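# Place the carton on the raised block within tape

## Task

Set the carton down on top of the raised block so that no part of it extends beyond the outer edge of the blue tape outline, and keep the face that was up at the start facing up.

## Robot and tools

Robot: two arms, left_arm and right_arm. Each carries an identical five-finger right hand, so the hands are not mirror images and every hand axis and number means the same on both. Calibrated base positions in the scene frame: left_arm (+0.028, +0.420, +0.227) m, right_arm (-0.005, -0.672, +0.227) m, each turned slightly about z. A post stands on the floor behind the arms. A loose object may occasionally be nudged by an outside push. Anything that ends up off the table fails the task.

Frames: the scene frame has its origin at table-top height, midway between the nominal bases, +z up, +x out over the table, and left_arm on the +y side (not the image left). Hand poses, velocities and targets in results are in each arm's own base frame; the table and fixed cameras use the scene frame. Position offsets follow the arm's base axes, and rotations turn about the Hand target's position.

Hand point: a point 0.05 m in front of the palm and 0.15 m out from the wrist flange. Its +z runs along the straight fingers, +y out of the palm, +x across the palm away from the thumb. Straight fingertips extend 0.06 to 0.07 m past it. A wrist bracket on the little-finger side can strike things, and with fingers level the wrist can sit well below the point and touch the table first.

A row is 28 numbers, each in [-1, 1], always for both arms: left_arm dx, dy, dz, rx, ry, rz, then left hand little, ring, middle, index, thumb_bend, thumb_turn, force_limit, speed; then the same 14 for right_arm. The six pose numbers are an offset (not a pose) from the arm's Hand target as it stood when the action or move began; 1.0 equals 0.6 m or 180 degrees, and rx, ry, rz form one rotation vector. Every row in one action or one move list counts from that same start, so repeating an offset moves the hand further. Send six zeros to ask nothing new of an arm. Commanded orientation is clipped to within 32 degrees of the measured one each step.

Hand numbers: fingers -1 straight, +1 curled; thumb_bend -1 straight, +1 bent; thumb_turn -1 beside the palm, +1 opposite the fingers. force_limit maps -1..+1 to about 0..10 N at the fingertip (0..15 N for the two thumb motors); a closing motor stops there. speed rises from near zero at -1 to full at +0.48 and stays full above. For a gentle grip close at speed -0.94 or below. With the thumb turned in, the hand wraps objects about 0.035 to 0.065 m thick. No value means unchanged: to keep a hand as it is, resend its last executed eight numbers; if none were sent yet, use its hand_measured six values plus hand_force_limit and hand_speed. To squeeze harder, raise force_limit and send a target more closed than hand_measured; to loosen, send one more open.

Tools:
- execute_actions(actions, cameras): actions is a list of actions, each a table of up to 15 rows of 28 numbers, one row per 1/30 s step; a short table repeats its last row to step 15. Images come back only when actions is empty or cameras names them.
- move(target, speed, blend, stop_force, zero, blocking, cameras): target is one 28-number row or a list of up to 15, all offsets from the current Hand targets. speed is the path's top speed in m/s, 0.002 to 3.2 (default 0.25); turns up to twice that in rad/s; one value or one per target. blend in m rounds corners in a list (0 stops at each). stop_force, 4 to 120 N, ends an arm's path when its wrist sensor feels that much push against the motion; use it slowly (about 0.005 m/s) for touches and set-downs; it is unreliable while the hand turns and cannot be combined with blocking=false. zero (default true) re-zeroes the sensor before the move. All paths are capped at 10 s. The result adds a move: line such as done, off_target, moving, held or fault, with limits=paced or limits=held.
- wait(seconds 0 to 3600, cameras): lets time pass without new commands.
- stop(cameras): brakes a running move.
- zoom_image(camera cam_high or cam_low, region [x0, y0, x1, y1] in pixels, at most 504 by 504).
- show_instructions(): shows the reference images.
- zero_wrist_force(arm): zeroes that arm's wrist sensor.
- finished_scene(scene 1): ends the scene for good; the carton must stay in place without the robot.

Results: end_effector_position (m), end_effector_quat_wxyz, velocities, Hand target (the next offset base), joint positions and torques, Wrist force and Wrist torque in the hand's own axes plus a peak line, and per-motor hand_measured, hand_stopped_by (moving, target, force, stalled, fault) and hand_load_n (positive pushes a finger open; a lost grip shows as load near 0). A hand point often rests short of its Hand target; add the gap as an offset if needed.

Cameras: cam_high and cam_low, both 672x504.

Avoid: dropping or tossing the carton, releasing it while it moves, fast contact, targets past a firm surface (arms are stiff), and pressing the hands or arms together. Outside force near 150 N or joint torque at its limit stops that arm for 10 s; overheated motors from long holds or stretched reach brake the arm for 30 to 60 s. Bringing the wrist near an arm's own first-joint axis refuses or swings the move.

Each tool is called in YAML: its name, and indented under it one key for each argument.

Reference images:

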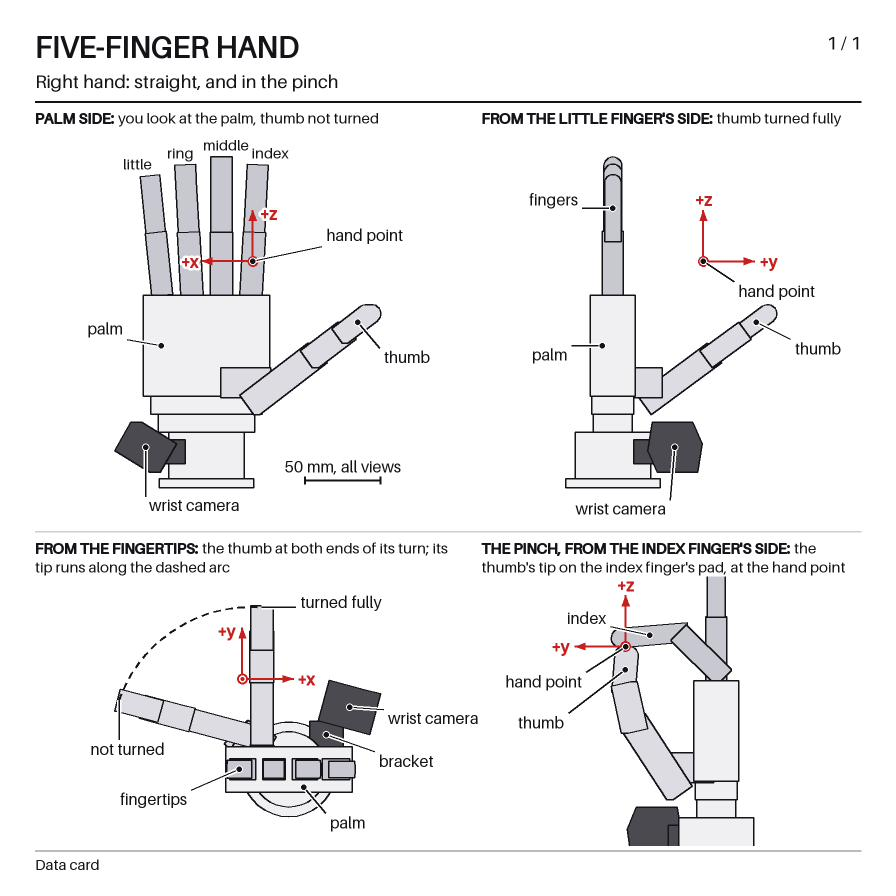

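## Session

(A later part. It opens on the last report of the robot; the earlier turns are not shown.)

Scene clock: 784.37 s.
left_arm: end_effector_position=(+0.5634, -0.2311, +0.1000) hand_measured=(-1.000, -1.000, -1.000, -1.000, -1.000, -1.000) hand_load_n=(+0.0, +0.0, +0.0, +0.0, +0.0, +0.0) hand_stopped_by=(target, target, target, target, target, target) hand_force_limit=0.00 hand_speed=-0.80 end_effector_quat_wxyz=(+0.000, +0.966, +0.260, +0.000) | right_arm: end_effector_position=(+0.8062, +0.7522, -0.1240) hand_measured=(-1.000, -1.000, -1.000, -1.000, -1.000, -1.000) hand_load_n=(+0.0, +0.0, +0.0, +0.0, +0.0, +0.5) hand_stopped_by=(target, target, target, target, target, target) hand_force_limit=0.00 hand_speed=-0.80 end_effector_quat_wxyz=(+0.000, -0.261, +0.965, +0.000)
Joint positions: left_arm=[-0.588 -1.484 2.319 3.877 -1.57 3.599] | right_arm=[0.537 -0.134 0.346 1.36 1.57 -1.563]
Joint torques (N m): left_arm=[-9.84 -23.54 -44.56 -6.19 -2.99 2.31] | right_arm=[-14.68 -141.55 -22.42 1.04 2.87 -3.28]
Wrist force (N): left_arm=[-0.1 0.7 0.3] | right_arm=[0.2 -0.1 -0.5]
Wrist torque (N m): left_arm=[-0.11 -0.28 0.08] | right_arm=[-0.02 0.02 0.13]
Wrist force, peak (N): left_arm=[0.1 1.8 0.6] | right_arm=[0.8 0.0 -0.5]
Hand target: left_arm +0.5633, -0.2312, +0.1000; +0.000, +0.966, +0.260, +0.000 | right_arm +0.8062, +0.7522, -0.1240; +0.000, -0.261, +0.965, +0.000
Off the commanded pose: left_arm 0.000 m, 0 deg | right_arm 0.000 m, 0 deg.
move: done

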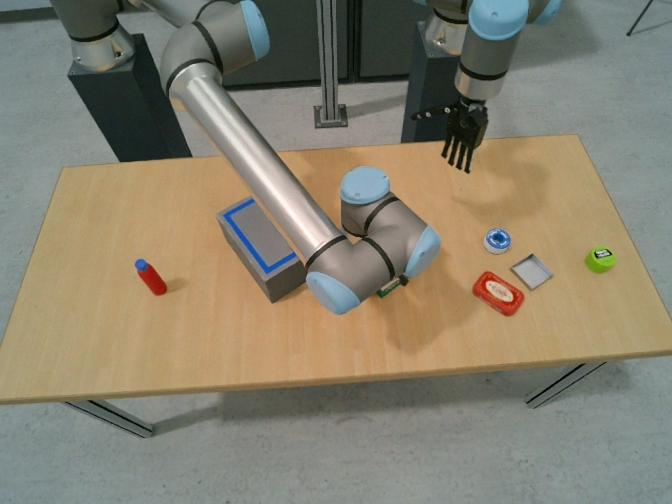

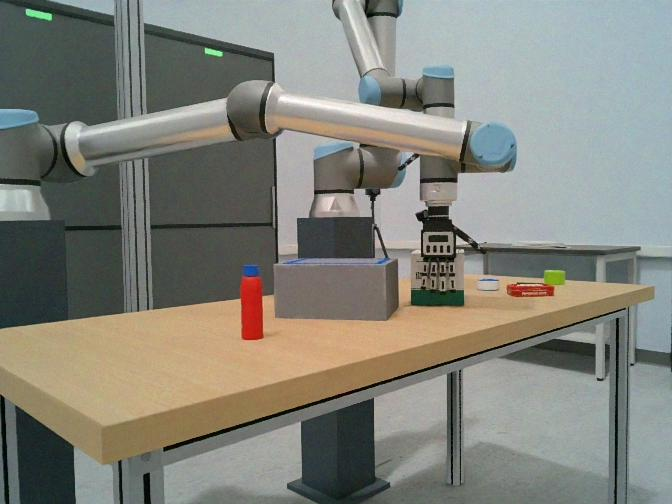

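move:
  target:
    - [0,0,-0.3733,0,0,0,-1,-1,-1,-1,-1,-1,0,-0.8,0,0,0,0,0,0,-1,-1,-1,-1,-1,-1,0,-0.8]
    - [0.0458,-0.0793,-0.3733,0,0,0,-1,-1,-1,-1,-1,-1,0,-0.8,0,0,0,0,0,0,-1,-1,-1,-1,-1,-1,0,-0.8]
  speed: [0.18,0.06]

move:
  target: [0.0208,-0.036,0,0,0,0,-1,-1,-1,-1,-1,-1,0,-0.8,-0.021,0.036,0,0,0,0,-1,-1,-1,-1,-1,-1,0,-0.8]
  speed: 0.005
  stop_force: 15
  cameras: ["all"]

zoom_image:
  camera: "cam_low"
  region: [380, 180, 500, 320]

Scene clock: 795.03 s.
left_arm: end_effector_position=(+0.5907, -0.2786, -0.1240) hand_measured=(-1.000, -1.000, -1.000, -1.000, -1.000, -1.000) hand_load_n=(+0.0, +0.0, +0.0, +0.0, +0.0, +0.0) hand_stopped_by=(target, target, target, target, target, target) hand_force_limit=0.00 hand_speed=-0.80 end_effector_quat_wxyz=(+0.000, +0.966, +0.260, +0.000) | right_arm: end_effector_position=(+0.8062, +0.7522, -0.1240) hand_measured=(-1.000, -1.000, -1.000, -1.000, -1.000, -1.000) hand_load_n=(-0.5, +0.0, +0.0, +0.0, -0.5, +0.0) hand_stopped_by=(target, target, target, target, target, target) hand_force_limit=0.00 hand_speed=-0.80 end_effector_quat_wxyz=(+0.000, -0.261, +0.965, +0.000)
Joint positions: left_arm=[-0.628 -0.998 2.308 3.402 -1.57 3.559] | right_arm=[0.537 -0.134 0.346 1.36 1.57 -1.563]
Joint torques (N m): left_arm=[-8.64 -48.18 -25.29 -0.9 -2.06 -2.04] | right_arm=[-12.92 -143.15 -22.3 0.99 2.53 -3.59]
Wrist force (N): left_arm=[-0.3 1.1 0.4] | right_arm=[0.4 0.3 -0.7]
Wrist torque (N m): left_arm=[-0.18 -0.25 0.30] | right_arm=[0.06 0.00 0.15]
Wrist force, peak (N): left_arm=[0.0 1.0 1.7] | right_arm=[-0.1 0.2 -0.9]
Hand target: left_arm +0.5908, -0.2788, -0.1240; +0.000, +0.966, +0.260, +0.000 | right_arm +0.8062, +0.7522, -0.1240; +0.000, -0.261, +0.965, +0.000
Off the commanded pose: left_arm 0.000 m, 0 deg | right_arm 0.000 m, 0 deg.
move: done

Scene clock: 798.73 s.
left_arm: end_effector_position=(+0.5968, -0.2891, -0.1241) hand_measured=(-1.000, -1.000, -1.000, -1.000, -1.000, -1.000) hand_load_n=(+0.0, +0.0, +0.0, +0.0, +0.0, +0.0) hand_stopped_by=(target, target, target, target, target, target) hand_force_limit=0.00 hand_speed=-0.80 end_effector_quat_wxyz=(+0.000, +0.966, +0.260, +0.000) | right_arm: end_effector_position=(+0.8002, +0.7626, -0.1240) hand_measured=(-1.000, -1.000, -1.000, -1.000, -1.000, -1.000) hand_load_n=(+0.0, +0.0, +0.0, +0.0, +0.0, +0.0) hand_stopped_by=(target, target, target, target, target, target) hand_force_limit=0.00 hand_speed=-0.80 end_effector_quat_wxyz=(+0.000, -0.261, +0.965, +0.000)
Joint positions: left_arm=[-0.636 -0.992 2.29 3.415 -1.57 3.551] | right_arm=[0.548 -0.124 0.324 1.371 1.57 -1.551]
Joint torques (N m): left_arm=[0.66 -87.01 -14.98 -9.14 -2.65 1.16] | right_arm=[7.61 -143.6 -22.13 0.6 -7.2 -3.87]
Wrist force (N): left_arm=[0.9 -16.0 -4.6] | right_arm=[-0.7 -17.1 -1.7]
Wrist torque (N m): left_arm=[-0.31 -0.14 -0.33] | right_arm=[-0.30 0.06 -0.50]
Wrist force, peak (N): left_arm=[-0.2 -19.6 -3.6] | right_arm=[1.0 -20.1 -2.0]
Hand target: left_arm +0.5968, -0.2891, -0.1240; +0.000, +0.966, +0.260, +0.000 (not the last commanded pose) | right_arm +0.8002, +0.7626, -0.1240; +0.000, -0.261, +0.965, +0.000 (not the last commanded pose)
Off the commanded pose: left_arm 0.013 m, 0 deg | right_arm 0.013 m, 0 deg.
move: contact (left_arm, right_arm)

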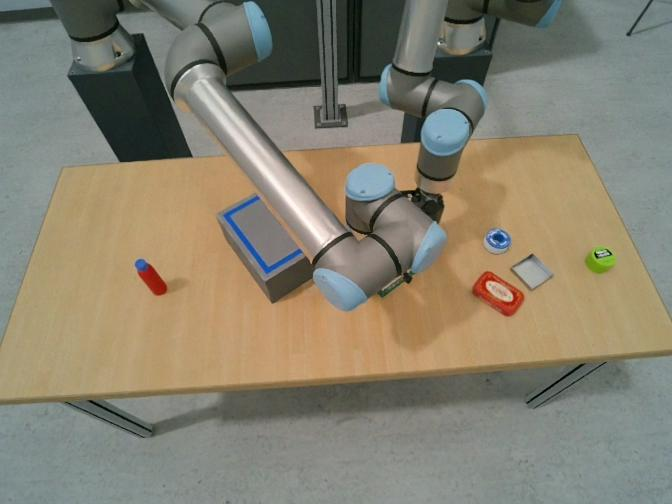

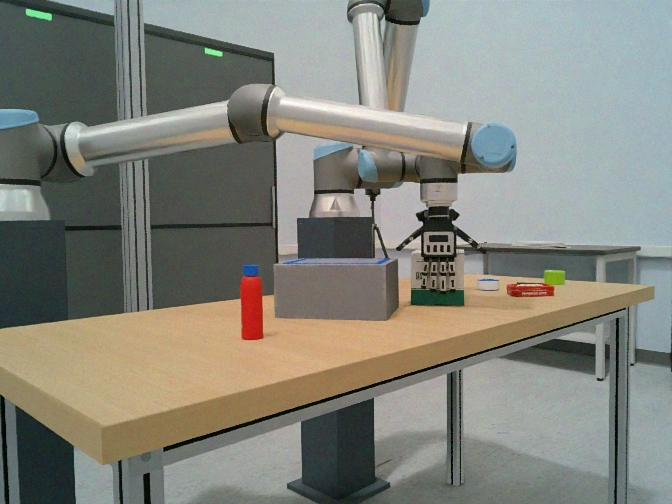

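Scaled by 3.600 from the camera's image (finer frame: 960x720).

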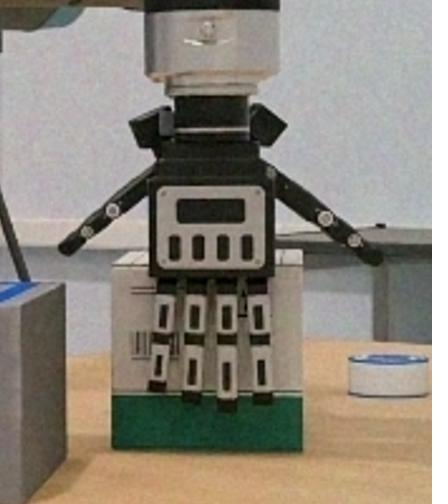

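move:
  target: [0.0125,-0.0216,0,0,0,0,-1,-1,-1,-1,-1,-1,0,-0.8,-0.0126,0.0216,0,0,0,0,-1,-1,-1,-1,-1,-1,0,-0.8]
  speed: 0.004
  stop_force: 28
  zero: false

move:
  target: [0,0,0.025,0,0,0,-1,-1,-1,-1,-1,-1,0,-0.8,0,0,0.025,0,0,0,-1,-1,-1,-1,-1,-1,0,-0.8]
  speed: 0.02
  cameras: ["all"]

zoom_image:
  camera: "cam_low"
  region: [380, 180, 500, 320]

Scene clock: 815.93 s.
left_arm: end_effector_position=(+0.5969, -0.2894, -0.1240) hand_measured=(-1.000, -1.000, -1.000, -1.000, -1.000, -1.000) hand_load_n=(+0.0, +0.0, +0.0, +0.0, +0.0, +0.0) hand_stopped_by=(target, target, target, target, target, target) hand_force_limit=0.00 hand_speed=-0.80 end_effector_quat_wxyz=(+0.000, +0.966, +0.260, +0.000) | right_arm: end_effector_position=(+0.8000, +0.7629, -0.1240) hand_measured=(-1.000, -1.000, -1.000, -1.000, -1.000, -1.000) hand_load_n=(+0.0, +0.0, +0.0, +0.0, -0.5, +0.0) hand_stopped_by=(target, target, target, target, target, target) hand_force_limit=0.00 hand_speed=-0.80 end_effector_quat_wxyz=(+0.000, -0.261, +0.965, +0.000)
Joint positions: left_arm=[-0.637 -0.992 2.29 3.415 -1.57 3.55] | right_arm=[0.548 -0.124 0.323 1.372 1.57 -1.551]
Joint torques (N m): left_arm=[-6.8 -83.64 -25.02 -11.77 -4.61 1.32] | right_arm=[22.78 -139.42 -21.15 0.59 -5.26 -3.89]
Wrist force (N): left_arm=[1.1 -29.5 -7.1] | right_arm=[-1.0 -30.2 -1.8]
Wrist torque (N m): left_arm=[-0.42 -0.09 -0.75] | right_arm=[-0.61 0.07 -0.96]
Wrist force, peak (N): left_arm=[-0.6 -32.9 -6.5] | right_arm=[1.0 -32.8 -1.3]
Hand target: left_arm +0.5969, -0.2894, -0.1240; +0.000, +0.966, +0.260, +0.000 (not the last commanded pose) | right_arm +0.8000, +0.7629, -0.1240; +0.000, -0.261, +0.965, +0.000 (not the last commanded pose)
Off the commanded pose: left_arm 0.015 m, 0 deg | right_arm 0.015 m, 0 deg.
move: contact (left_arm, right_arm)

Scene clock: 817.03 s.
left_arm: end_effector_position=(+0.5969, -0.2894, -0.1092) hand_measured=(-1.000, -1.000, -1.000, -1.000, -1.000, -1.000) hand_load_n=(+0.0, +0.0, +0.0, +0.0, +0.0, +0.0) hand_stopped_by=(target, target, target, target, target, target) hand_force_limit=0.00 hand_speed=-0.80 end_effector_quat_wxyz=(+0.000, +0.966, +0.260, +0.000) | right_arm: end_effector_position=(+0.8000, +0.7629, -0.1092) hand_measured=(-1.000, -1.000, -1.000, -1.000, -1.000, -1.000) hand_load_n=(+0.0, +0.0, +0.0, +0.0, +0.0, +0.0) hand_stopped_by=(target, target, target, target, target, target) hand_force_limit=0.00 hand_speed=-0.80 end_effector_quat_wxyz=(+0.000, -0.261, +0.965, +0.000)
Joint positions: left_arm=[-0.636 -1.023 2.291 3.444 -1.57 3.55] | right_arm=[0.548 -0.138 0.327 1.382 1.57 -1.551]
Joint torques (N m): left_arm=[-5.06 -96.16 -27.04 -7.6 -4.83 1.2] | right_arm=[18.5 -146.96 -22.94 7.29 -5.55 -3.2]
Wrist force (N): left_arm=[-0.3 -26.5 3.2] | right_arm=[0.1 -27.7 3.1]
Wrist torque (N m): left_arm=[-0.87 -0.30 -0.78] | right_arm=[-0.83 -0.06 -0.85]
Wrist force, peak (N): left_arm=[1.1 -29.7 -6.7] | right_arm=[-1.3 -30.1 -1.2]
Hand target: left_arm +0.5969, -0.2894, -0.1090; +0.000, +0.966, +0.260, +0.000 | right_arm +0.8000, +0.7629, -0.1090; +0.000, -0.261, +0.965, +0.000
Off the commanded pose: left_arm 0.000 m, 0 deg | right_arm 0.000 m, 0 deg.
move: done

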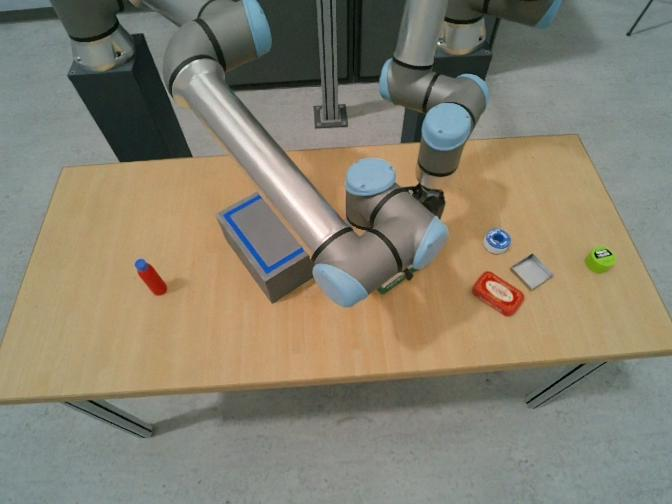

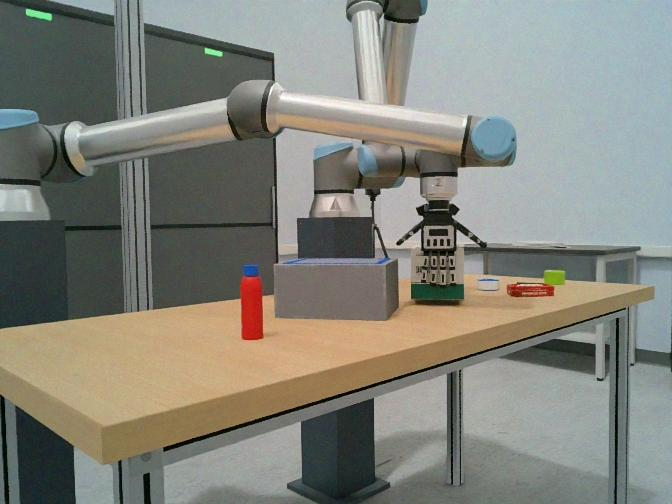

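Scaled by 3.600 from the camera's image (finer frame: 960x720).

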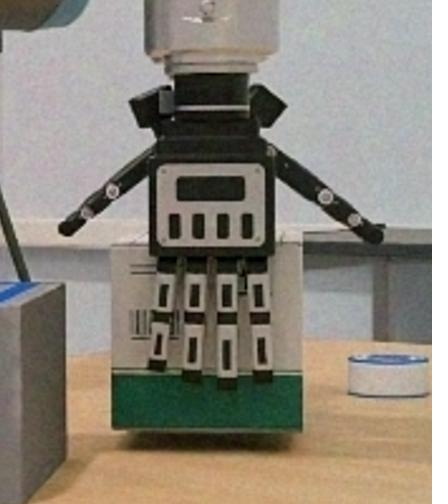

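move:
  target: [0,0,0.225,0,0,0,-1,-1,-1,-1,-1,-1,0,-0.8,0,0,0.225,0,0,0,-1,-1,-1,-1,-1,-1,0,-0.8]
  speed: 0.06
  cameras: ["all"]

zoom_image:
  camera: "cam_low"
  region: [370, 130, 510, 310]

Scene clock: 869.20 s.
left_arm: end_effector_position=(+0.5969, -0.2894, +0.0259) hand_measured=(-1.000, -1.000, -1.000, -1.000, -1.000, -1.000) hand_load_n=(+0.0, +0.0, +0.0, +0.0, +0.0, +0.0) hand_stopped_by=(target, target, target, target, target, target) hand_force_limit=0.00 hand_speed=-0.80 end_effector_quat_wxyz=(+0.000, +0.966, +0.260, +0.000) | right_arm: end_effector_position=(+0.8000, +0.7629, +0.0259) hand_measured=(-1.000, -1.000, -1.000, -1.000, -1.000, -1.000) hand_load_n=(+0.0, +0.0, +0.0, +0.0, +0.0, +0.0) hand_stopped_by=(target, target, target, target, target, target) hand_force_limit=0.00 hand_speed=-0.80 end_effector_quat_wxyz=(+0.000, -0.261, +0.965, +0.000)
Joint positions: left_arm=[-0.636 -1.286 2.269 3.73 -1.57 3.55] | right_arm=[0.548 -0.225 0.268 1.528 1.57 -1.551]
Joint torques (N m): left_arm=[-8.86 -81.8 -57.67 -6.76 -1.12 -0.12] | right_arm=[30.06 -145.48 -50.96 6.33 -7.7 1.8]
Wrist force (N): left_arm=[1.7 -22.9 3.3] | right_arm=[2.0 -24.5 3.4]
Wrist torque (N m): left_arm=[-0.74 -0.40 -0.69] | right_arm=[-0.80 -0.15 -0.87]
Wrist force, peak (N): left_arm=[1.1 -27.1 4.0] | right_arm=[1.1 -28.4 4.1]
Hand target: left_arm +0.5969, -0.2894, +0.0260; +0.000, +0.966, +0.260, +0.000 | right_arm +0.8000, +0.7629, +0.0260; +0.000, -0.261, +0.965, +0.000
Off the commanded pose: left_arm 0.000 m, 0 deg | right_arm 0.000 m, 0 deg.
move: done

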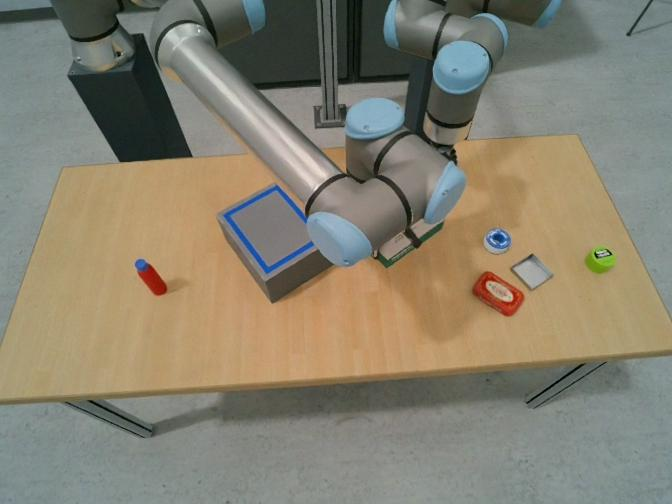

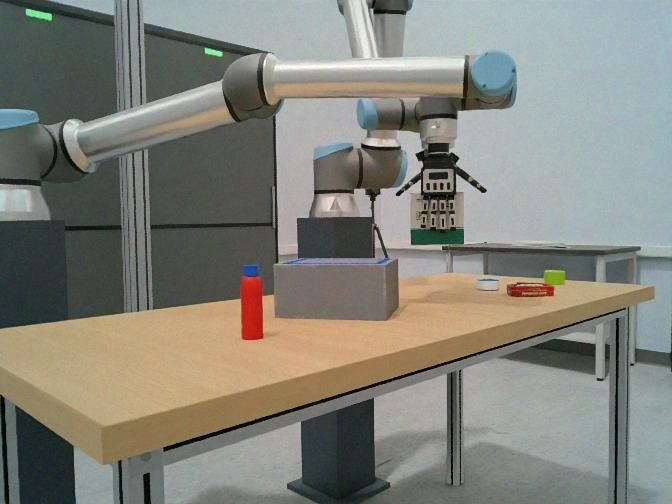

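Scaled by 2.800 from the camera's image (finer frame: 960x720).

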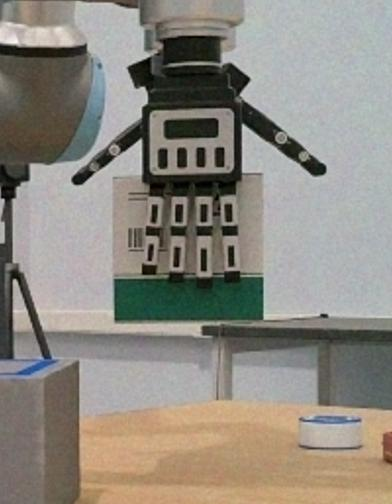

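move:
  target:
    - [-0.01348,-0.04894,0,0,0,0.03735,-1,-1,-1,-1,-1,-1,0,-0.8,-0.00701,-0.02793,0,0,0,0.03735,-1,-1,-1,-1,-1,-1,0,-0.8]
  speed: 0.08

Scene clock: 884.27 s.
left_arm: end_effector_position=(+0.5888, -0.3187, +0.0260) hand_measured=(-1.000, -1.000, -1.000, -1.000, -1.000, -1.000) hand_load_n=(+0.0, +0.0, +0.0, +0.0, +0.0, +0.0) hand_stopped_by=(target, target, target, target, target, target) hand_force_limit=0.00 hand_speed=-0.80 end_effector_quat_wxyz=(+0.000, +0.949, +0.316, +0.000) | right_arm: end_effector_position=(+0.7958, +0.7461, +0.0260) hand_measured=(-1.000, -1.000, -1.000, -1.000, -1.000, -1.000) hand_load_n=(+0.0, +0.0, +0.0, +0.0, +0.0, +0.0) hand_stopped_by=(target, target, target, target, target, target) hand_force_limit=0.00 hand_speed=-0.80 end_effector_quat_wxyz=(+0.000, -0.317, +0.948, +0.000)
Joint positions: left_arm=[-0.692 -1.29 2.275 3.728 -1.57 3.378] | right_arm=[0.534 -0.266 0.35 1.486 1.57 -1.683]
Joint torques (N m): left_arm=[-17.76 -82.96 -38.25 -13.09 0.43 -2.03] | right_arm=[17.11 -144.71 -26.48 1.7 -9.51 -3.62]
Wrist force (N): left_arm=[-1.2 -25.3 3.6] | right_arm=[0.3 -26.2 3.4]
Wrist torque (N m): left_arm=[-0.88 -0.37 -0.61] | right_arm=[-0.77 -0.20 -0.64]
Wrist force, peak (N): left_arm=[0.6 -29.0 4.3] | right_arm=[0.6 -29.8 4.1]
Hand target: left_arm +0.5888, -0.3188, +0.0260; +0.000, +0.949, +0.316, +0.000 | right_arm +0.7958, +0.7461, +0.0260; +0.000, -0.317, +0.948, +0.000
Off the commanded pose: left_arm 0.000 m, 0 deg | right_arm 0.000 m, 0 deg.
move: done

move:
  target:
    - [-0.01222,-0.04924,0,0,0,0.03735,-1,-1,-1,-1,-1,-1,0,-0.8,-0.00827,-0.02763,0,0,0,0.03735,-1,-1,-1,-1,-1,-1,0,-0.8]
    - [-0.02315,-0.09866,0,0,0,0.0747,-1,-1,-1,-1,-1,-1,0,-0.8,-0.0178,-0.05512,0,0,0,0.0747,-1,-1,-1,-1,-1,-1,0,-0.8]
    - [-0.03281,-0.14805,0,0,0,0.11205,-1,-1,-1,-1,-1,-1,0,-0.8,-0.02863,-0.08261,0,0,0,0.11205,-1,-1,-1,-1,-1,-1,0,-0.8]
  speed: 0.1
  blend: 0.002

Scene clock: 894.23 s.
left_arm: end_effector_position=(+0.5692, -0.4075, +0.0260) hand_measured=(-1.000, -1.000, -1.000, -1.000, -1.000, -1.000) hand_load_n=(+0.0, +0.0, +0.0, +0.0, +0.0, +0.0) hand_stopped_by=(target, target, target, target, target, target) hand_force_limit=0.00 hand_speed=-0.80 end_effector_quat_wxyz=(+0.000, +0.879, +0.477, +0.000) | right_arm: end_effector_position=(+0.7787, +0.6966, +0.0260) hand_measured=(-1.000, -1.000, -1.000, -1.000, -1.000, -1.000) hand_load_n=(+0.0, +0.0, +0.0, +0.0, +0.0, +0.0) hand_stopped_by=(target, target, target, target, target, target) hand_force_limit=0.00 hand_speed=-0.80 end_effector_quat_wxyz=(+0.000, -0.479, +0.878, +0.000)
Joint positions: left_arm=[-0.853 -1.279 2.258 3.734 -1.571 2.864] | right_arm=[0.496 -0.351 0.525 1.398 1.57 -2.073]
Joint torques (N m): left_arm=[-6.69 -44.7 -69.12 -9.91 5.83 -2.67] | right_arm=[26.52 -140.31 -14.91 6.87 -10.04 -4.36]
Wrist force (N): left_arm=[-6.4 -36.6 3.8] | right_arm=[-5.3 -37.8 3.3]
Wrist torque (N m): left_arm=[-0.93 -0.24 -0.75] | right_arm=[-1.04 0.00 -0.82]
Wrist force, peak (N): left_arm=[-6.5 -37.0 4.7] | right_arm=[-5.4 -37.8 3.6]
Hand target: left_arm +0.5692, -0.4076, +0.0260; +0.000, +0.879, +0.477, +0.000 | right_arm +0.7786, +0.6965, +0.0260; +0.000, -0.479, +0.878, +0.000
Off the commanded pose: left_arm 0.000 m, 0 deg | right_arm 0.000 m, 0 deg.
move: done

move:
  target:
    - [-0.00867,-0.04936,0,0,0,0.03735,-1,-1,-1,-1,-1,-1,0,-0.8,-0.01182,-0.02752,0,0,0,0.03735,-1,-1,-1,-1,-1,-1,0,-0.8]
    - [-0.01578,-0.09832,0,0,0,0.0747,-1,-1,-1,-1,-1,-1,0,-0.8,-0.0252,-0.05546,0,0,0,0.0747,-1,-1,-1,-1,-1,-1,0,-0.8]
  speed: 0.1
  blend: 0.002
  cameras: ["all"]

Scene clock: 907.73 s.
left_arm: end_effector_position=(+0.5597, -0.4665, +0.0260) hand_measured=(-1.000, -1.000, -1.000, -1.000, -1.000, -1.000) hand_load_n=(+0.0, +0.0, +0.0, +0.0, +0.0, +0.0) hand_stopped_by=(target, target, target, target, target, target) hand_force_limit=0.00 hand_speed=-0.80 end_effector_quat_wxyz=(+0.000, +0.817, +0.577, +0.000) | right_arm: end_effector_position=(+0.7635, +0.6633, +0.0260) hand_measured=(-1.000, -1.000, -1.000, -1.000, -1.000, -1.000) hand_load_n=(+0.0, +0.0, +0.0, +0.0, +0.0, +0.0) hand_stopped_by=(target, target, target, target, target, target) hand_force_limit=0.00 hand_speed=-0.80 end_effector_quat_wxyz=(+0.000, -0.578, +0.816, +0.000)
Joint positions: left_arm=[-0.949 -1.252 2.215 3.75 -1.571 2.534] | right_arm=[0.477 -0.401 0.624 1.348 1.57 -2.327]
Joint torques (N m): left_arm=[4.94 -47.43 -67.85 -9.45 9.24 -2.49] | right_arm=[24.68 -135.49 -11.97 9.34 -9.69 -5.3]
Wrist force (N): left_arm=[-6.7 -42.7 3.4] | right_arm=[-5.7 -44.4 3.4]
Wrist torque (N m): left_arm=[-1.05 -0.23 -0.91] | right_arm=[-1.26 0.00 -1.08]
Wrist force, peak (N): left_arm=[-6.6 -42.9 3.8] | right_arm=[-5.7 -44.4 3.4]
Hand target: left_arm +0.5597, -0.4666, +0.0260; +0.000, +0.817, +0.577, +0.000 | right_arm +0.7635, +0.6633, +0.0260; +0.000, -0.578, +0.816, +0.000
Off the commanded pose: left_arm 0.000 m, 0 deg | right_arm 0.000 m, 0 deg.
move: done

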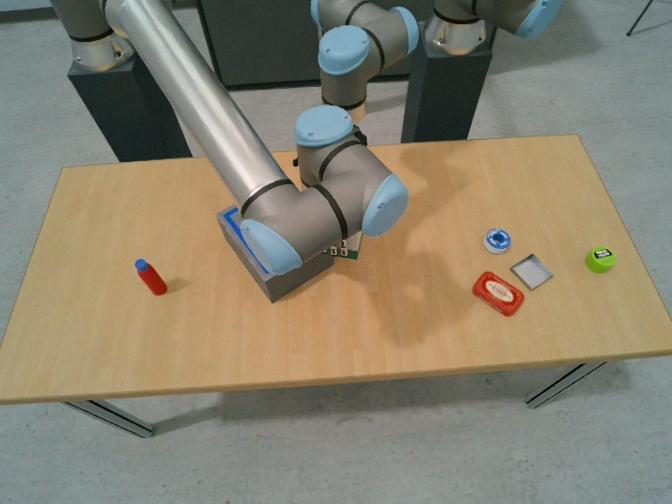

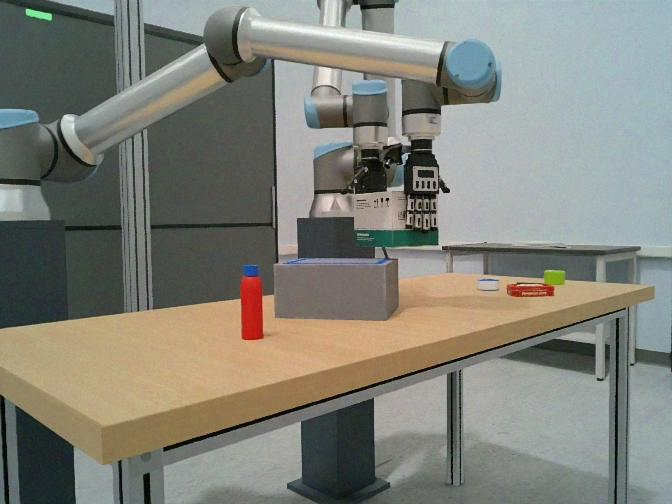

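move:
  target:
    - [-0.00644,-0.04855,0,0,0,0.03735,-1,-1,-1,-1,-1,-1,0,-0.8,-0.01405,-0.02834,0,0,0,0.03735,-1,-1,-1,-1,-1,-1,0,-0.8]
    - [-0.0117,-0.09655,0,0,0,0.0747,-1,-1,-1,-1,-1,-1,0,-0.8,-0.02925,-0.05728,0,0,0,0.0747,-1,-1,-1,-1,-1,-1,0,-0.8]
  speed: 0.1
  blend: 0.002

Scene clock: 923.20 s.
left_arm: end_effector_position=(+0.5527, -0.5245, +0.0260) hand_measured=(-1.000, -1.000, -1.000, -1.000, -1.000, -1.000) hand_load_n=(+0.0, +0.0, +0.0, +0.0, +0.0, +0.0) hand_stopped_by=(target, target, target, target, target, target) hand_force_limit=0.00 hand_speed=-0.80 end_effector_quat_wxyz=(+0.000, +0.744, +0.668, +0.000) | right_arm: end_effector_position=(+0.7460, +0.6289, +0.0260) hand_measured=(-1.000, -1.000, -1.000, -1.000, -1.000, -1.000) hand_load_n=(+0.0, +0.0, +0.0, +0.0, +0.0, +0.0) hand_stopped_by=(target, target, target, target, target, target) hand_force_limit=0.00 hand_speed=-0.80 end_effector_quat_wxyz=(+0.000, -0.670, +0.743, +0.000)
Joint positions: left_arm=[-1.029 -1.211 2.149 3.775 -1.571 2.219] | right_arm=[0.46 -0.45 0.723 1.298 1.57 -2.578]
Joint torques (N m): left_arm=[3.79 -49.86 -53.16 -4.66 7.68 -2.31] | right_arm=[4.36 -136.55 -15.03 6.58 -4.89 -5.26]
Wrist force (N): left_arm=[-3.7 -24.4 4.2] | right_arm=[-3.2 -26.4 4.4]
Wrist torque (N m): left_arm=[-0.61 -0.27 -0.51] | right_arm=[-0.81 -0.10 -0.44]
Wrist force, peak (N): left_arm=[-5.6 -44.4 3.2] | right_arm=[-4.6 -46.0 4.1]
Hand target: left_arm +0.5527, -0.5245, +0.0260; +0.000, +0.744, +0.668, +0.000 | right_arm +0.7460, +0.6289, +0.0260; +0.000, -0.670, +0.743, +0.000
Off the commanded pose: left_arm 0.000 m, 0 deg | right_arm 0.000 m, 0 deg.
move: done

move:
  target:
    - [-0.00378,-0.04728,0,0,0,0.03735,-1,-1,-1,-1,-1,-1,0,-0.8,-0.01669,-0.02963,0,0,0,0.03735,-1,-1,-1,-1,-1,-1,0,-0.8]
    - [-0.0066,-0.09374,0,0,0,0.0747,-1,-1,-1,-1,-1,-1,0,-0.8,-0.03436,-0.06008,0,0,0,0.0747,-1,-1,-1,-1,-1,-1,0,-0.8]
  speed: 0.1
  blend: 0.002

Scene clock: 934.33 s.
left_arm: end_effector_position=(+0.5487, -0.5807, +0.0260) hand_measured=(-1.000, -1.000, -1.000, -1.000, -1.000, -1.000) hand_load_n=(+0.0, +0.0, +0.0, +0.0, -0.5, +0.0) hand_stopped_by=(target, target, target, target, target, target) hand_force_limit=0.00 hand_speed=-0.80 end_effector_quat_wxyz=(+0.000, +0.660, +0.751, +0.000) | right_arm: end_effector_position=(+0.7254, +0.5929, +0.0260) hand_measured=(-1.000, -1.000, -1.000, -1.000, -1.000, -1.000) hand_load_n=(+0.0, +0.0, +0.0, +0.0, +0.0, +0.0) hand_stopped_by=(target, target, target, target, target, target) hand_force_limit=0.00 hand_speed=-0.80 end_effector_quat_wxyz=(+0.000, +0.752, -0.659, +0.000)
Joint positions: left_arm=[-1.093 -1.159 2.063 3.809 -1.571 1.921] | right_arm=[0.446 -0.504 0.831 1.245 1.571 -2.827]
Joint torques (N m): left_arm=[11.6 -53.7 -49.55 -2.93 8.99 -2.38] | right_arm=[-0.11 -129.16 -10.72 7.99 -4.13 -5.4]
Wrist force (N): left_arm=[-4.5 -29.0 3.3] | right_arm=[-3.8 -29.9 2.8]
Wrist torque (N m): left_arm=[-0.76 -0.20 -0.75] | right_arm=[-0.79 0.03 -0.53]
Wrist force, peak (N): left_arm=[-4.5 -30.0 4.1] | right_arm=[-4.0 -30.8 3.6]
Hand target: left_arm +0.5487, -0.5808, +0.0260; +0.000, +0.660, +0.751, +0.000 | right_arm +0.7254, +0.5929, +0.0260; +0.000, +0.752, -0.659, +0.000
Off the commanded pose: left_arm 0.000 m, 0 deg | right_arm 0.000 m, 0 deg.
move: done

move:
  target:
    - [-0.00189,-0.0455,0,0,0,0.03735,-1,-1,-1,-1,-1,-1,0,-0.8,-0.01858,-0.03141,0,0,0,0.03735,-1,-1,-1,-1,-1,-1,0,-0.8]
    - [-0.00304,-0.08998,0,0,0,0.0747,-1,-1,-1,-1,-1,-1,0,-0.8,-0.0379,-0.06384,0,0,0,0.0747,-1,-1,-1,-1,-1,-1,0,-0.8]
    - [-0.00352,-0.13333,0,0,0,0.11205,-1,-1,-1,-1,-1,-1,0,-0.8,-0.05786,-0.09745,0,0,0,0.11205,-1,-1,-1,-1,-1,-1,0,-0.8]
  speed: 0.1
  blend: 0.002
  cameras: ["all"]

zoom_image:
  camera: "cam_high"
  region: [200, 120, 380, 310]

zoom_image:
  camera: "cam_low"
  region: [260, 130, 420, 330]

Scene clock: 951.70 s.
left_arm: end_effector_position=(+0.5466, -0.6607, +0.0260) hand_measured=(-1.000, -1.000, -1.000, -1.000, -1.000, -1.000) hand_load_n=(+0.0, +0.0, +0.0, +0.0, +0.0, +0.0) hand_stopped_by=(target, target, target, target, target, target) hand_force_limit=0.00 hand_speed=-0.80 end_effector_quat_wxyz=(+0.000, +0.519, +0.855, +0.000) | right_arm: end_effector_position=(+0.6907, +0.5344, +0.0260) hand_measured=(-1.000, -1.000, -1.000, -1.000, -1.000, -1.000) hand_load_n=(+0.0, +0.0, +0.0, +0.0, +0.0, +0.0) hand_stopped_by=(target, target, target, target, target, target) hand_force_limit=0.00 hand_speed=-0.80 end_effector_quat_wxyz=(+0.000, +0.856, -0.517, +0.000)
Joint positions: left_arm=[-1.159 -1.068 1.905 3.876 -1.571 1.503] | right_arm=[0.426 -0.592 1.006 1.158 1.571 -3.199]
Joint torques (N m): left_arm=[24.77 -62.03 -41.55 0.43 11.26 -2.1] | right_arm=[-10.3 -117.26 -4.91 10.14 0.27 -4.79]
Wrist force (N): left_arm=[-5.1 -37.3 4.1] | right_arm=[-4.8 -38.8 3.0]
Wrist torque (N m): left_arm=[-0.90 -0.26 -0.90] | right_arm=[-1.02 0.07 -0.73]
Wrist force, peak (N): left_arm=[-6.4 -38.5 4.9] | right_arm=[-5.5 -39.3 3.6]
Hand target: left_arm +0.5466, -0.6608, +0.0260; +0.000, +0.519, +0.855, +0.000 | right_arm +0.6906, +0.5344, +0.0260; +0.000, +0.856, -0.517, +0.000
Off the commanded pose: left_arm 0.000 m, 0 deg | right_arm 0.000 m, 0 deg.
move: done

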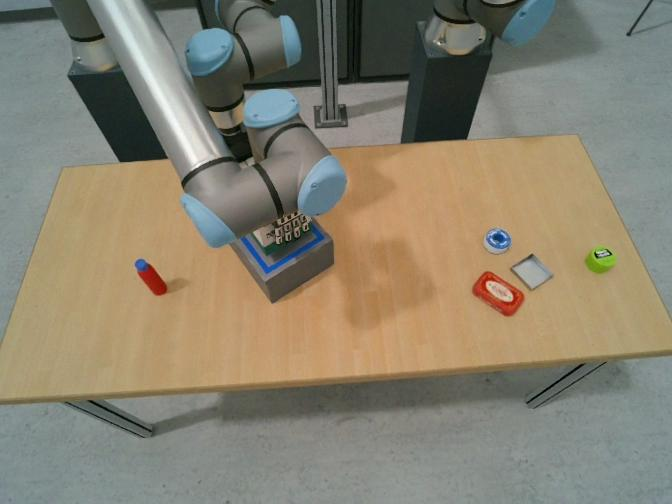

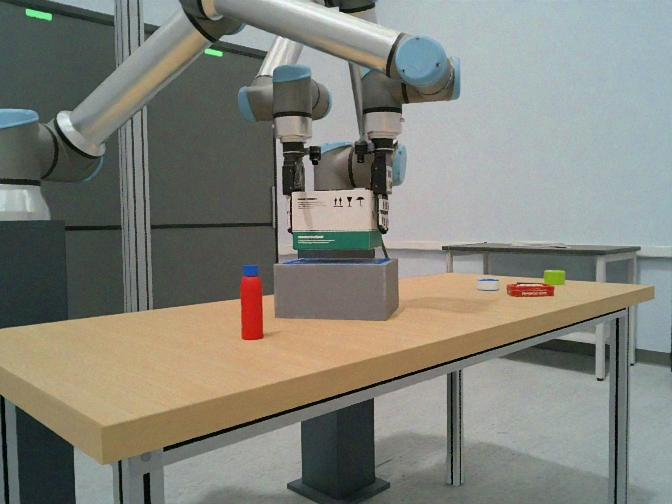

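Scaled by 2.653 from the camera's image (finer frame: 960x720).

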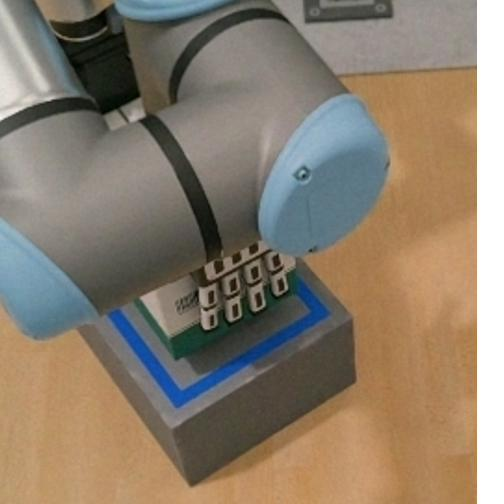

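Scaled by 2.520 from the camera's image (finer frame: 960x720).

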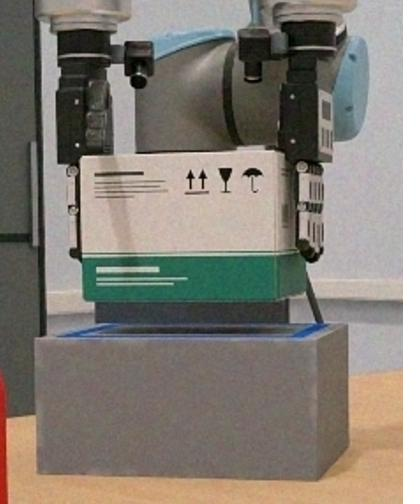

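move:
  target: [-0.00018,-0.00038,-0.042,0,0,0,-1,-1,-1,-1,-1,-1,0,-0.8,0.00018,0.00038,-0.042,0,0,0,-1,-1,-1,-1,-1,-1,0,-0.8]
  speed: 0.03
  cameras: ["all"]

zoom_image:
  camera: "cam_low"
  region: [260, 130, 420, 330]

zoom_image:
  camera: "cam_high"
  region: [200, 160, 360, 310]

Scene clock: 974.33 s.
left_arm: end_effector_position=(+0.5465, -0.6610, +0.0010) hand_measured=(-1.000, -1.000, -1.000, -1.000, -1.000, -1.000) hand_load_n=(+0.0, +0.0, +0.0, +0.0, +0.0, +0.0) hand_stopped_by=(target, target, target, target, target, target) hand_force_limit=0.00 hand_speed=-0.80 end_effector_quat_wxyz=(+0.000, +0.519, +0.855, +0.000) | right_arm: end_effector_position=(+0.6907, +0.5346, +0.0010) hand_measured=(-1.000, -1.000, -1.000, -1.000, -1.000, -1.000) hand_load_n=(+0.0, +0.0, +0.0, +0.0, +0.0, -0.5) hand_stopped_by=(target, target, target, target, target, target) hand_force_limit=0.00 hand_speed=-0.80 end_effector_quat_wxyz=(+0.000, +0.856, -0.517, +0.000)
Joint positions: left_arm=[-1.159 -1.035 1.912 3.836 -1.571 1.503] | right_arm=[0.426 -0.572 1.014 1.13 1.571 -3.199]
Joint torques (N m): left_arm=[14.91 -62.24 -17.76 -5.12 8.34 -2.32] | right_arm=[10.4 -101.81 -8.24 7.77 0.72 3.7]
Wrist force (N): left_arm=[-4.5 -28.1 4.2] | right_arm=[-3.4 -29.4 2.9]
Wrist torque (N m): left_arm=[-0.74 -0.19 -0.74] | right_arm=[-0.80 0.04 -0.46]
Wrist force, peak (N): left_arm=[-5.5 -38.3 5.2] | right_arm=[-5.1 -39.5 2.7]
Hand target: left_arm +0.5465, -0.6610, +0.0008; +0.000, +0.519, +0.855, +0.000 | right_arm +0.6907, +0.5346, +0.0008; +0.000, +0.856, -0.517, +0.000
Off the commanded pose: left_arm 0.000 m, 0 deg | right_arm 0.000 m, 0 deg.
move: done

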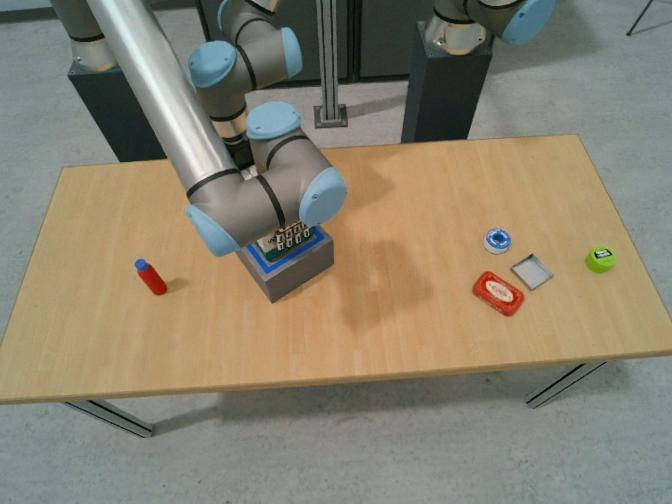

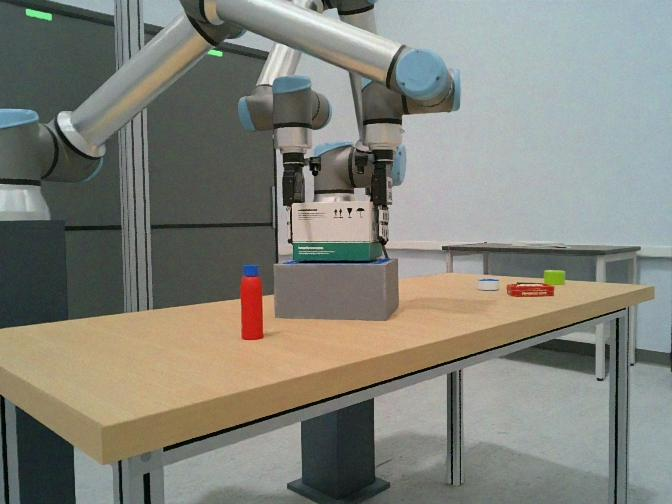

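Scaled by 2.520 from the camera's image (finer frame: 960x720).

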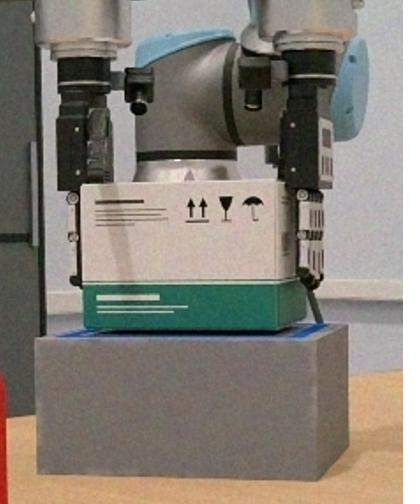

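Scaled by 3.150 from the camera's image (finer frame: 960x720).

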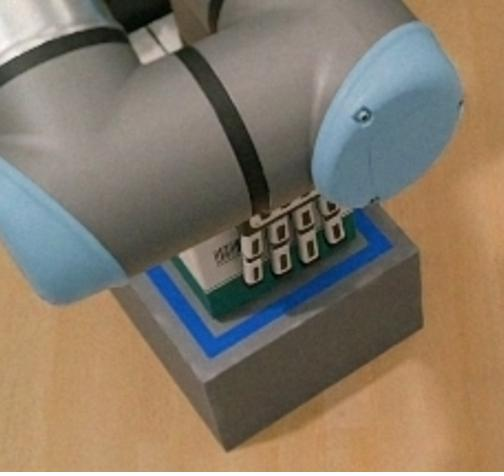

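move:
  target: [0,0,-0.03,0,0,0,-1,-1,-1,-1,-1,-1,0,-0.8,0,0,-0.03,0,0,0,-1,-1,-1,-1,-1,-1,0,-0.8]
  speed: 0.004
  stop_force: 5
  cameras: ["all"]

zoom_image:
  camera: "cam_low"
  region: [260, 130, 420, 330]

Scene clock: 982.30 s.
left_arm: end_effector_position=(+0.5465, -0.6610, -0.0043) hand_measured=(-1.000, -1.000, -1.000, -1.000, -1.000, -1.000) hand_load_n=(+0.5, +0.0, +0.0, +0.0, +0.0, +0.0) hand_stopped_by=(target, target, target, target, target, target) hand_force_limit=0.00 hand_speed=-0.80 end_effector_quat_wxyz=(+0.000, +0.519, +0.855, +0.000) | right_arm: end_effector_position=(+0.6908, +0.5346, -0.0046) hand_measured=(-1.000, -1.000, -1.000, -1.000, -1.000, -1.000) hand_load_n=(+0.0, +0.0, +0.0, +0.0, +0.0, +0.0) hand_stopped_by=(target, target, target, target, target, target) hand_force_limit=0.00 hand_speed=-0.80 end_effector_quat_wxyz=(+0.000, +0.856, -0.517, +0.000)
Joint positions: left_arm=[-1.159 -1.028 1.914 3.827 -1.571 1.503] | right_arm=[0.426 -0.568 1.016 1.123 1.571 -3.199]
Joint torques (N m): left_arm=[14.92 -93.66 -19.08 1.1 4.66 -1.23] | right_arm=[11.19 -115.12 -8.19 12.42 0.83 3.69]
Wrist force (N): left_arm=[-4.1 -24.3 -4.5] | right_arm=[-2.8 -29.2 -4.9]
Wrist torque (N m): left_arm=[-0.24 -0.08 -0.63] | right_arm=[-0.44 0.21 -0.42]
Wrist force, peak (N): left_arm=[-4.1 -28.5 4.5] | right_arm=[-2.7 -29.7 -5.3]
Hand target: left_arm +0.5465, -0.6610, -0.0042; +0.000, +0.519, +0.855, +0.000 (not the last commanded pose) | right_arm +0.6908, +0.5346, -0.0045; +0.000, +0.856, -0.517, +0.000 (not the last commanded pose)
Off the commanded pose: left_arm 0.013 m, 0 deg | right_arm 0.013 m, 0 deg.
move: contact (left_arm, right_arm)

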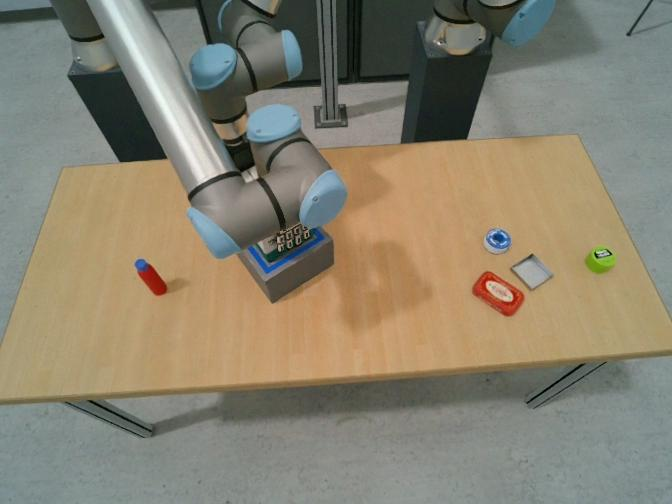

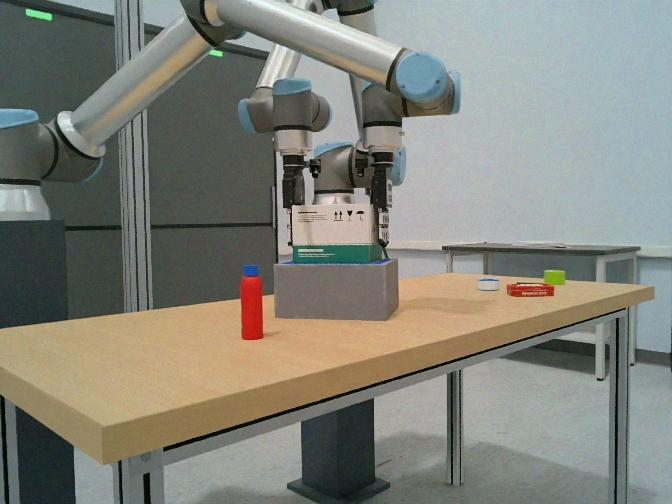

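Scaled by 2.520 from the camera's image (finer frame: 960x720).

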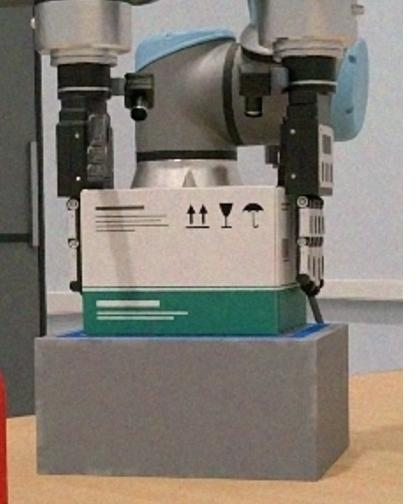

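move:
  target:
    - [-0.0044,-0.0023,0,0,0,0,-1,-1,-1,-1,-1,-1,0,-0.8,0.0044,0.0023,0,0,0,0,-1,-1,-1,-1,-1,-1,0,-0.8]
    - [-0.0887,-0.0461,0,0,0,0,-1,-1,-1,-1,-1,-1,0,-0.8,0.0886,0.0464,0,0,0,0,-1,-1,-1,-1,-1,-1,0,-0.8]
  speed: [0.005,0.06]
  blend: 0.001
  cameras: ["all"]

Scene clock: 992.37 s.
left_arm: end_effector_position=(+0.4933, -0.6886, -0.0042) hand_measured=(-1.000, -1.000, -1.000, -1.000, -1.000, -1.000) hand_load_n=(+0.0, +0.0, +0.0, +0.0, +0.0, +0.0) hand_stopped_by=(target, target, target, target, target, target) hand_force_limit=0.00 hand_speed=-0.80 end_effector_quat_wxyz=(+0.000, +0.519, +0.855, +0.000) | right_arm: end_effector_position=(+0.7439, +0.5624, -0.0045) hand_measured=(-1.000, -1.000, -1.000, -1.000, -1.000, -1.000) hand_load_n=(+0.0, +0.0, +0.0, +0.0, +0.0, +0.0) hand_stopped_by=(target, target, target, target, target, target) hand_force_limit=0.00 hand_speed=-0.80 end_effector_quat_wxyz=(+0.000, +0.856, -0.517, +0.000)
Joint positions: left_arm=[-1.234 -1.036 1.928 3.821 -1.571 1.428] | right_arm=[0.429 -0.451 0.781 1.242 1.571 -3.196]
Joint torques (N m): left_arm=[-11.31 -102.32 -20.12 -6.24 0.11 -2.16] | right_arm=[9.86 -109.09 -44.89 8.01 2.52 3.59]
Wrist force (N): left_arm=[0.8 -0.6 0.0] | right_arm=[-0.5 0.4 0.0]
Wrist torque (N m): left_arm=[-0.34 -0.47 0.21] | right_arm=[0.06 0.15 0.11]
Wrist force, peak (N): left_arm=[-4.8 -24.7 -4.6] | right_arm=[-3.4 -30.1 -2.0]
Hand target: left_arm +0.4933, -0.6887, -0.0042; +0.000, +0.519, +0.855, +0.000 | right_arm +0.7439, +0.5625, -0.0045; +0.000, +0.856, -0.517, +0.000
Off the commanded pose: left_arm 0.000 m, 0 deg | right_arm 0.000 m, 0 deg.
move: done

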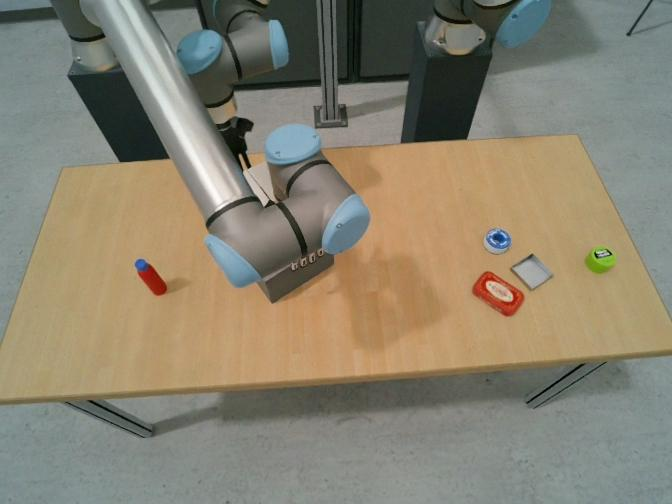

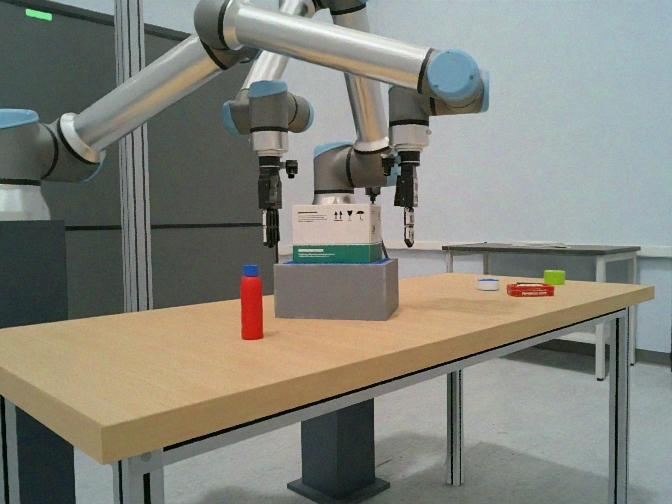

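move:
  target:
    - [0,0,0,0,0,0,-1,-1,-1,-1,-1,-1,0,-0.8,0.03,0,0.2,0,0,0,-1,-1,-1,-1,-1,-1,0,-0.8]
    - [0,0,0,0,0,0,-1,-1,-1,-1,-1,-1,0,-0.8,0.03,-0.6,0.3,0,0,0,-1,-1,-1,-1,-1,-1,0,-0.8]
  speed: [0.15,0.3]
  blend: 0.03
  cameras: ["all"]

zoom_image:
  camera: "cam_high"
  region: [200, 140, 360, 310]

Scene clock: 1003.40 s.
left_arm: end_effector_position=(+0.4933, -0.6887, -0.0042) hand_measured=(-1.000, -1.000, -1.000, -1.000, -1.000, -1.000) hand_load_n=(+0.0, +0.0, -0.5, +0.0, +0.0, +0.0) hand_stopped_by=(target, target, target, target, target, target) hand_force_limit=0.00 hand_speed=-0.80 end_effector_quat_wxyz=(+0.000, +0.519, +0.855, +0.000) | right_arm: end_effector_position=(+0.7619, +0.2027, +0.1754) hand_measured=(-1.000, -1.000, -1.000, -1.000, -1.000, -1.000) hand_load_n=(+0.0, +0.0, +0.0, +0.0, +0.0, +0.5) hand_stopped_by=(target, target, target, target, target, target) hand_force_limit=0.00 hand_speed=-0.80 end_effector_quat_wxyz=(+0.000, +0.856, -0.517, +0.000)
Joint positions: left_arm=[-1.234 -1.036 1.928 3.821 -1.571 1.427] | right_arm=[0.035 -0.824 1.158 1.237 1.571 -3.59]
Joint torques (N m): left_arm=[-8.78 -101.8 -20.15 -6.47 1.51 -2] | right_arm=[-5 -110.56 -20.78 0.93 -1.99 -4.61]
Wrist force (N): left_arm=[0.9 -0.1 0.5] | right_arm=[0.9 0.0 0.1]
Wrist torque (N m): left_arm=[-0.31 -0.49 0.23] | right_arm=[-0.05 -0.19 0.26]
Wrist force, peak (N): left_arm=[1.3 -0.2 0.2] | right_arm=[2.0 1.1 -0.3]
Hand target: left_arm +0.4933, -0.6887, -0.0042; +0.000, +0.519, +0.855, +0.000 | right_arm +0.7619, +0.2025, +0.1755; +0.000, +0.856, -0.517, +0.000
Off the commanded pose: left_arm 0.000 m, 0 deg | right_arm 0.000 m, 0 deg.
move: done

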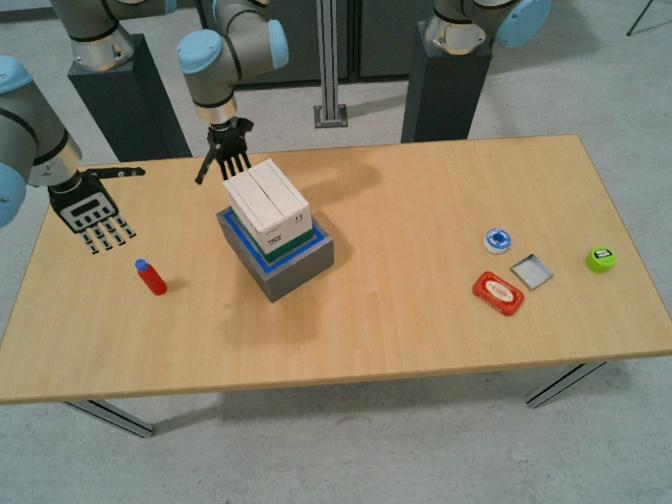

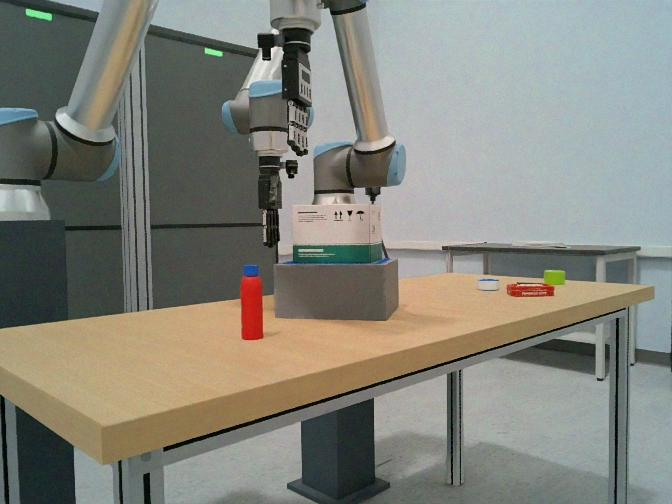

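Scaled by 2.965 from the camera's image (finer frame: 960x720).

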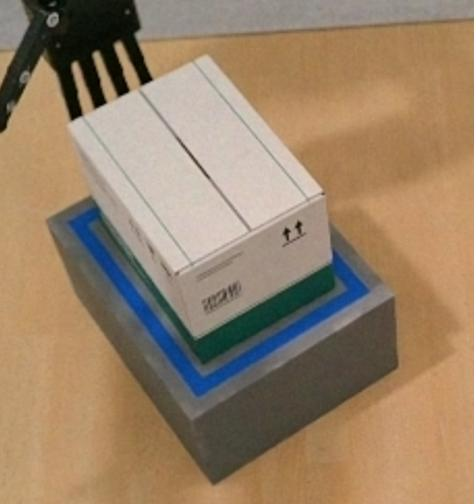

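finished_scene:

The scene is finished: the task was done.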